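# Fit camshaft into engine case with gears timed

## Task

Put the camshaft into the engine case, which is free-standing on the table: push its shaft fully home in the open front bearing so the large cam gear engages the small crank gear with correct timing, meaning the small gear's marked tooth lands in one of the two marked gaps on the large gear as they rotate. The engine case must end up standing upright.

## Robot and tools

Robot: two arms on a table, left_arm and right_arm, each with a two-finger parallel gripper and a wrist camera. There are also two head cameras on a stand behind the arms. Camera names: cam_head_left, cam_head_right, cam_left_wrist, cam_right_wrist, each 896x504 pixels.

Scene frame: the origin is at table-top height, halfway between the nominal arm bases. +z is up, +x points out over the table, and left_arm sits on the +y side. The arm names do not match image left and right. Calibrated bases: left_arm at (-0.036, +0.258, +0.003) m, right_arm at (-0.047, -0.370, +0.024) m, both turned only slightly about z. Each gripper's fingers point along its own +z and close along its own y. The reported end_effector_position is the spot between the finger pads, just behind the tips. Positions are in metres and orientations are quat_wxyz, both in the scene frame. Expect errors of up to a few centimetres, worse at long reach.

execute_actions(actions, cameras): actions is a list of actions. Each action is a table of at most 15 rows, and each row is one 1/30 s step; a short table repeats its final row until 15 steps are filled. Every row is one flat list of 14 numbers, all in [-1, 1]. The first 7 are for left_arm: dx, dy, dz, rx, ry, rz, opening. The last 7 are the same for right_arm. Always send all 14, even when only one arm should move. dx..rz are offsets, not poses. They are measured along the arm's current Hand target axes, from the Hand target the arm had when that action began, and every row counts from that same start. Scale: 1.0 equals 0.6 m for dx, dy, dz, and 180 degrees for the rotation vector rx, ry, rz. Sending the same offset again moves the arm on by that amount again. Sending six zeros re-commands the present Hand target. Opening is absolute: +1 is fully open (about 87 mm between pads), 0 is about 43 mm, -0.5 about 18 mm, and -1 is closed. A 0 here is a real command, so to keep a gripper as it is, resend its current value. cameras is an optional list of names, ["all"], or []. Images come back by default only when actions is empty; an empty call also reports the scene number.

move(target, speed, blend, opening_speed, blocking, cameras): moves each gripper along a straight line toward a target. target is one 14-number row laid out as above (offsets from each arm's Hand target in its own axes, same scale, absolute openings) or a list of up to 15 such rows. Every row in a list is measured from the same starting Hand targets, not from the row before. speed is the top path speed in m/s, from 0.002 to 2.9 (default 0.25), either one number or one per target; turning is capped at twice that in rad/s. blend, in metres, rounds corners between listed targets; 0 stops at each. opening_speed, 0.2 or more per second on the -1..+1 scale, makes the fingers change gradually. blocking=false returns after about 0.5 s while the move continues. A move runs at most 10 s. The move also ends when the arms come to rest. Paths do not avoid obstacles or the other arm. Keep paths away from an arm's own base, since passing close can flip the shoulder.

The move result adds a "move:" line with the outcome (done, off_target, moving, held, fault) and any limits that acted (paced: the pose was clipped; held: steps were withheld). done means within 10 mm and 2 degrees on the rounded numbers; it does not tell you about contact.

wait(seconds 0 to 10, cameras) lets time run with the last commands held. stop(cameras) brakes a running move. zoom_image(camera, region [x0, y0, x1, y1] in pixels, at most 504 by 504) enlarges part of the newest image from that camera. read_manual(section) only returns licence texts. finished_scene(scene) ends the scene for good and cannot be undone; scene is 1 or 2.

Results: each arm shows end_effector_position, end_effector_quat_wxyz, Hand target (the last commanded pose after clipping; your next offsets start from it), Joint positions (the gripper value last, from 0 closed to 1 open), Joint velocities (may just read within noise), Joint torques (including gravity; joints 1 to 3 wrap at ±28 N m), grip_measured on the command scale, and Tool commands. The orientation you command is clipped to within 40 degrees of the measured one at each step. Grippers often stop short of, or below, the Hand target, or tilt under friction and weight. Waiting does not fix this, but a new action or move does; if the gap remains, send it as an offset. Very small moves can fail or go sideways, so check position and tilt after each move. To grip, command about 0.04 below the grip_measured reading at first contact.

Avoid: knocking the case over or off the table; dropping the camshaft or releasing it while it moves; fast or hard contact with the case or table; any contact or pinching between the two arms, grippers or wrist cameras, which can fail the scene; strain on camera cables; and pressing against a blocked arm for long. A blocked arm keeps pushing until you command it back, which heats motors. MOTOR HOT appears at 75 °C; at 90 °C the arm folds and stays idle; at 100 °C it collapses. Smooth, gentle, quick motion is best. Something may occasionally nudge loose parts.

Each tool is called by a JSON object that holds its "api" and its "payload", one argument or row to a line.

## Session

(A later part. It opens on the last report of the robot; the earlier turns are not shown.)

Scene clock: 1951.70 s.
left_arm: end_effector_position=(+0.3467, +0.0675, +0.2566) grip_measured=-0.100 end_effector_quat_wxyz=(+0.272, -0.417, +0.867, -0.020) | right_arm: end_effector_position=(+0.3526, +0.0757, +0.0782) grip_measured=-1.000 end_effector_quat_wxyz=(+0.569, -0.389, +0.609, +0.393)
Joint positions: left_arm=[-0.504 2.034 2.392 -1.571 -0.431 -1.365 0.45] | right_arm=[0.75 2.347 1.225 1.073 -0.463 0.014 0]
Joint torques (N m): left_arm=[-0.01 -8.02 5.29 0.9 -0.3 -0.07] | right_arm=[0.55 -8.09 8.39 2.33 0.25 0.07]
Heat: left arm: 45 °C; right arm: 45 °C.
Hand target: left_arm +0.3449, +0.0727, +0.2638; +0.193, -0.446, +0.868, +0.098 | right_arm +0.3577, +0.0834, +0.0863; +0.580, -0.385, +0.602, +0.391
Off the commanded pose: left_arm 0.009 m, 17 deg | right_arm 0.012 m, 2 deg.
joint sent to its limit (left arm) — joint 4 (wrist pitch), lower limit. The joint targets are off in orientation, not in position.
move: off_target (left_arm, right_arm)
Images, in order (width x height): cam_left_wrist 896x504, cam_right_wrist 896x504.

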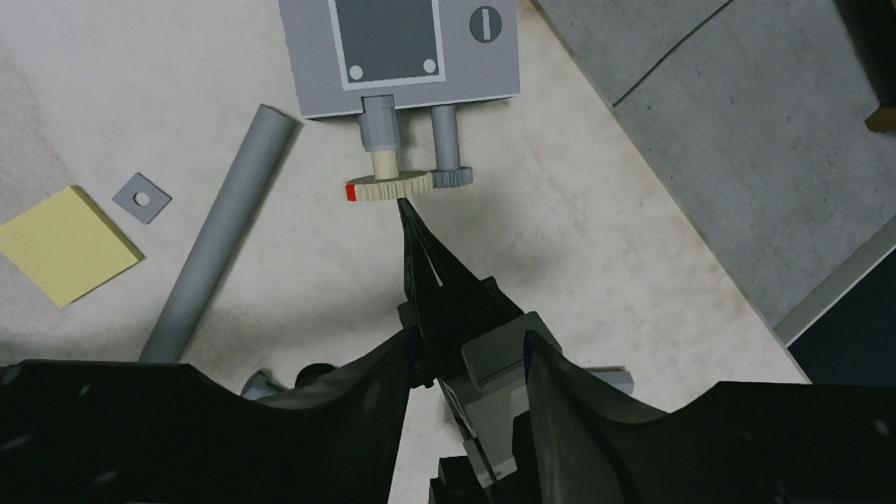

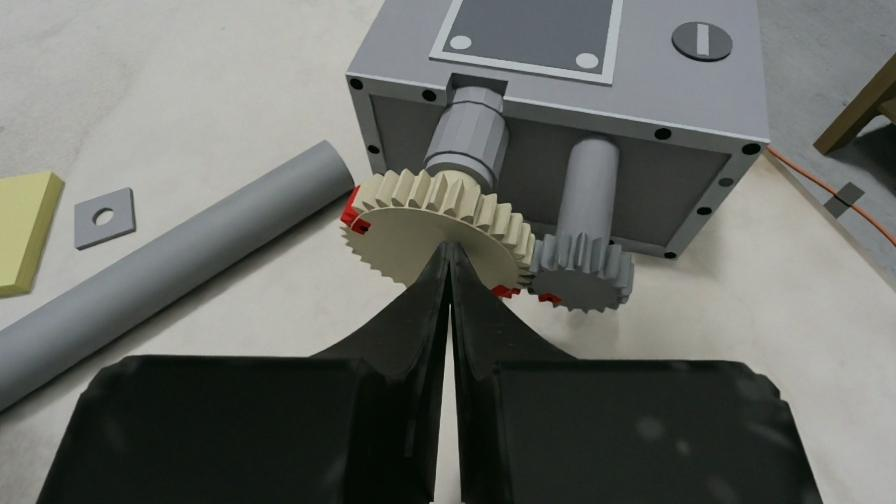

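{"api": "zoom_image", "payload": {
  "camera": "cam_right_wrist",
  "region": [410, 70, 530, 220]
}}

{"api": "zoom_image", "payload": {
  "camera": "cam_right_wrist",
  "region": [480, 200, 660, 330]
}}

Scaled by 3.360 from the camera's 896x504 image, which has a finer 1280x720 frame.

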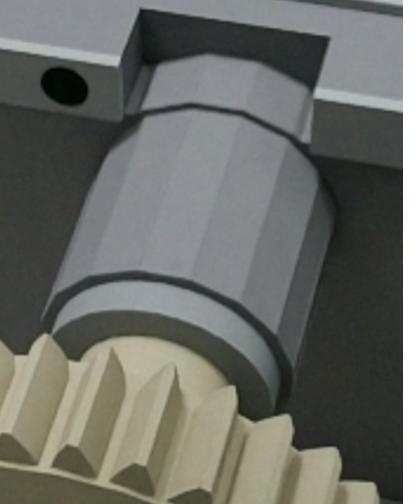

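Scaled by 2.800 from the camera's 896x504 image, which has a finer 1280x720 frame.

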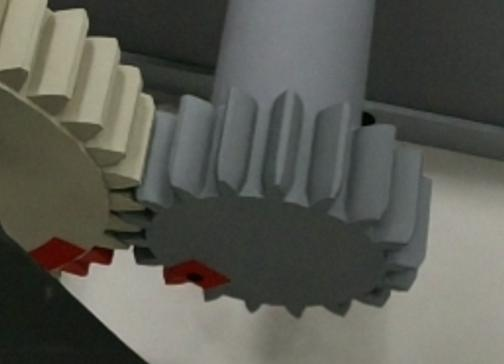

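Seated flush. Retreat and finish.

{"api": "move", "payload": {
  "target": [0,0,0,0,0,0,-0.1,-0.01,0,-0.16,0,0,0,-1],
  "speed": 0.15,
  "cameras": ["cam_right_wrist"]
}}

{"api": "zoom_image", "payload": {
  "camera": "cam_right_wrist",
  "region": [340, 0, 680, 180]
}}

Scene clock: 1962.13 s.
left_arm: end_effector_position=(+0.3467, +0.0675, +0.2566) grip_measured=-0.100 end_effector_quat_wxyz=(+0.272, -0.417, +0.867, -0.020) | right_arm: end_effector_position=(+0.3179, -0.0027, +0.0748) grip_measured=-1.000 end_effector_quat_wxyz=(+0.561, -0.384, +0.621, +0.391)
Joint positions: left_arm=[-0.504 2.034 2.392 -1.571 -0.431 -1.365 0.45] | right_arm=[0.652 2.174 0.861 1.236 -0.551 0.014 0]
Joint torques (N m): left_arm=[-0.02 -8.02 5.27 0.9 -0.31 -0.06] | right_arm=[-0.65 -9.62 3.56 2.58 0.03 0.02]
Heat: left arm: 44 °C; right arm: 44 °C.
Hand target: left_arm +0.3449, +0.0727, +0.2638; +0.193, -0.446, +0.868, +0.098 | right_arm +0.3196, -0.0045, +0.0942; +0.580, -0.385, +0.602, +0.391
Off the commanded pose: left_arm 0.009 m, 17 deg | right_arm 0.020 m, 3 deg.
joint sent to its limit (left arm) — joint 4 (wrist pitch), lower limit. The joint targets are off in orientation, not in position.
move: off_target (left_arm, right_arm)
Images, in order (width x height): cam_right_wrist 896x504.

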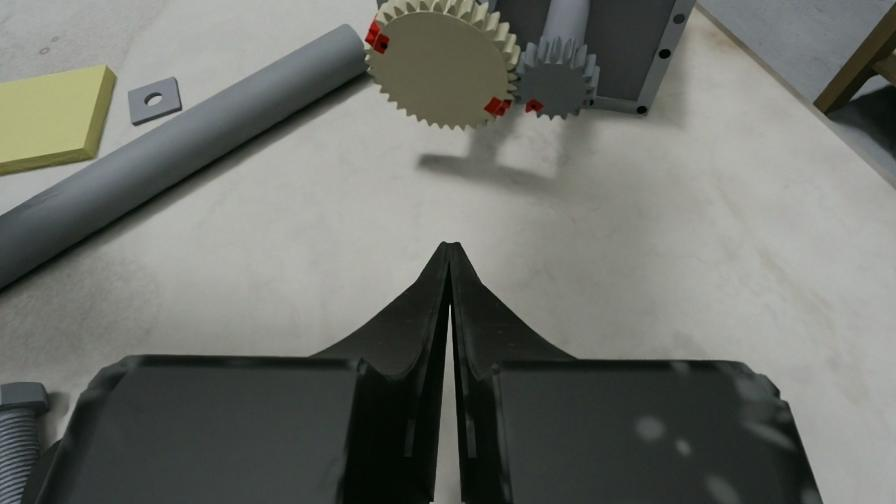

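Scaled by 1.482 from the camera's 896x504 image, which has a finer 1280x720 frame.

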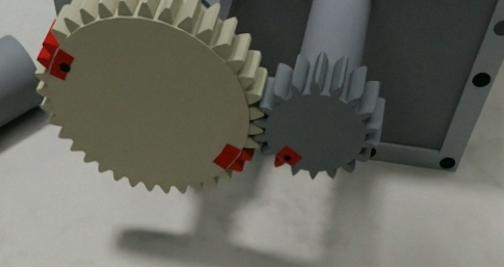

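{"api": "zoom_image", "payload": {
  "camera": "cam_right_wrist",
  "region": [470, 30, 570, 130]
}}

Scaled by 5.040 from the camera's 896x504 image, which has a finer 1280x720 frame.

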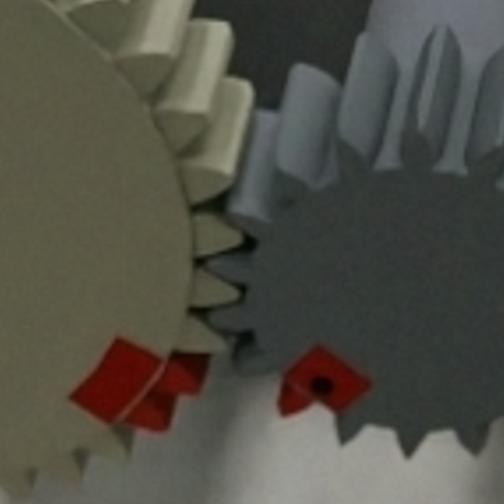

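{"api": "finished_scene", "payload": {
  "scene": 2
}}

The scene is finished: the task was done.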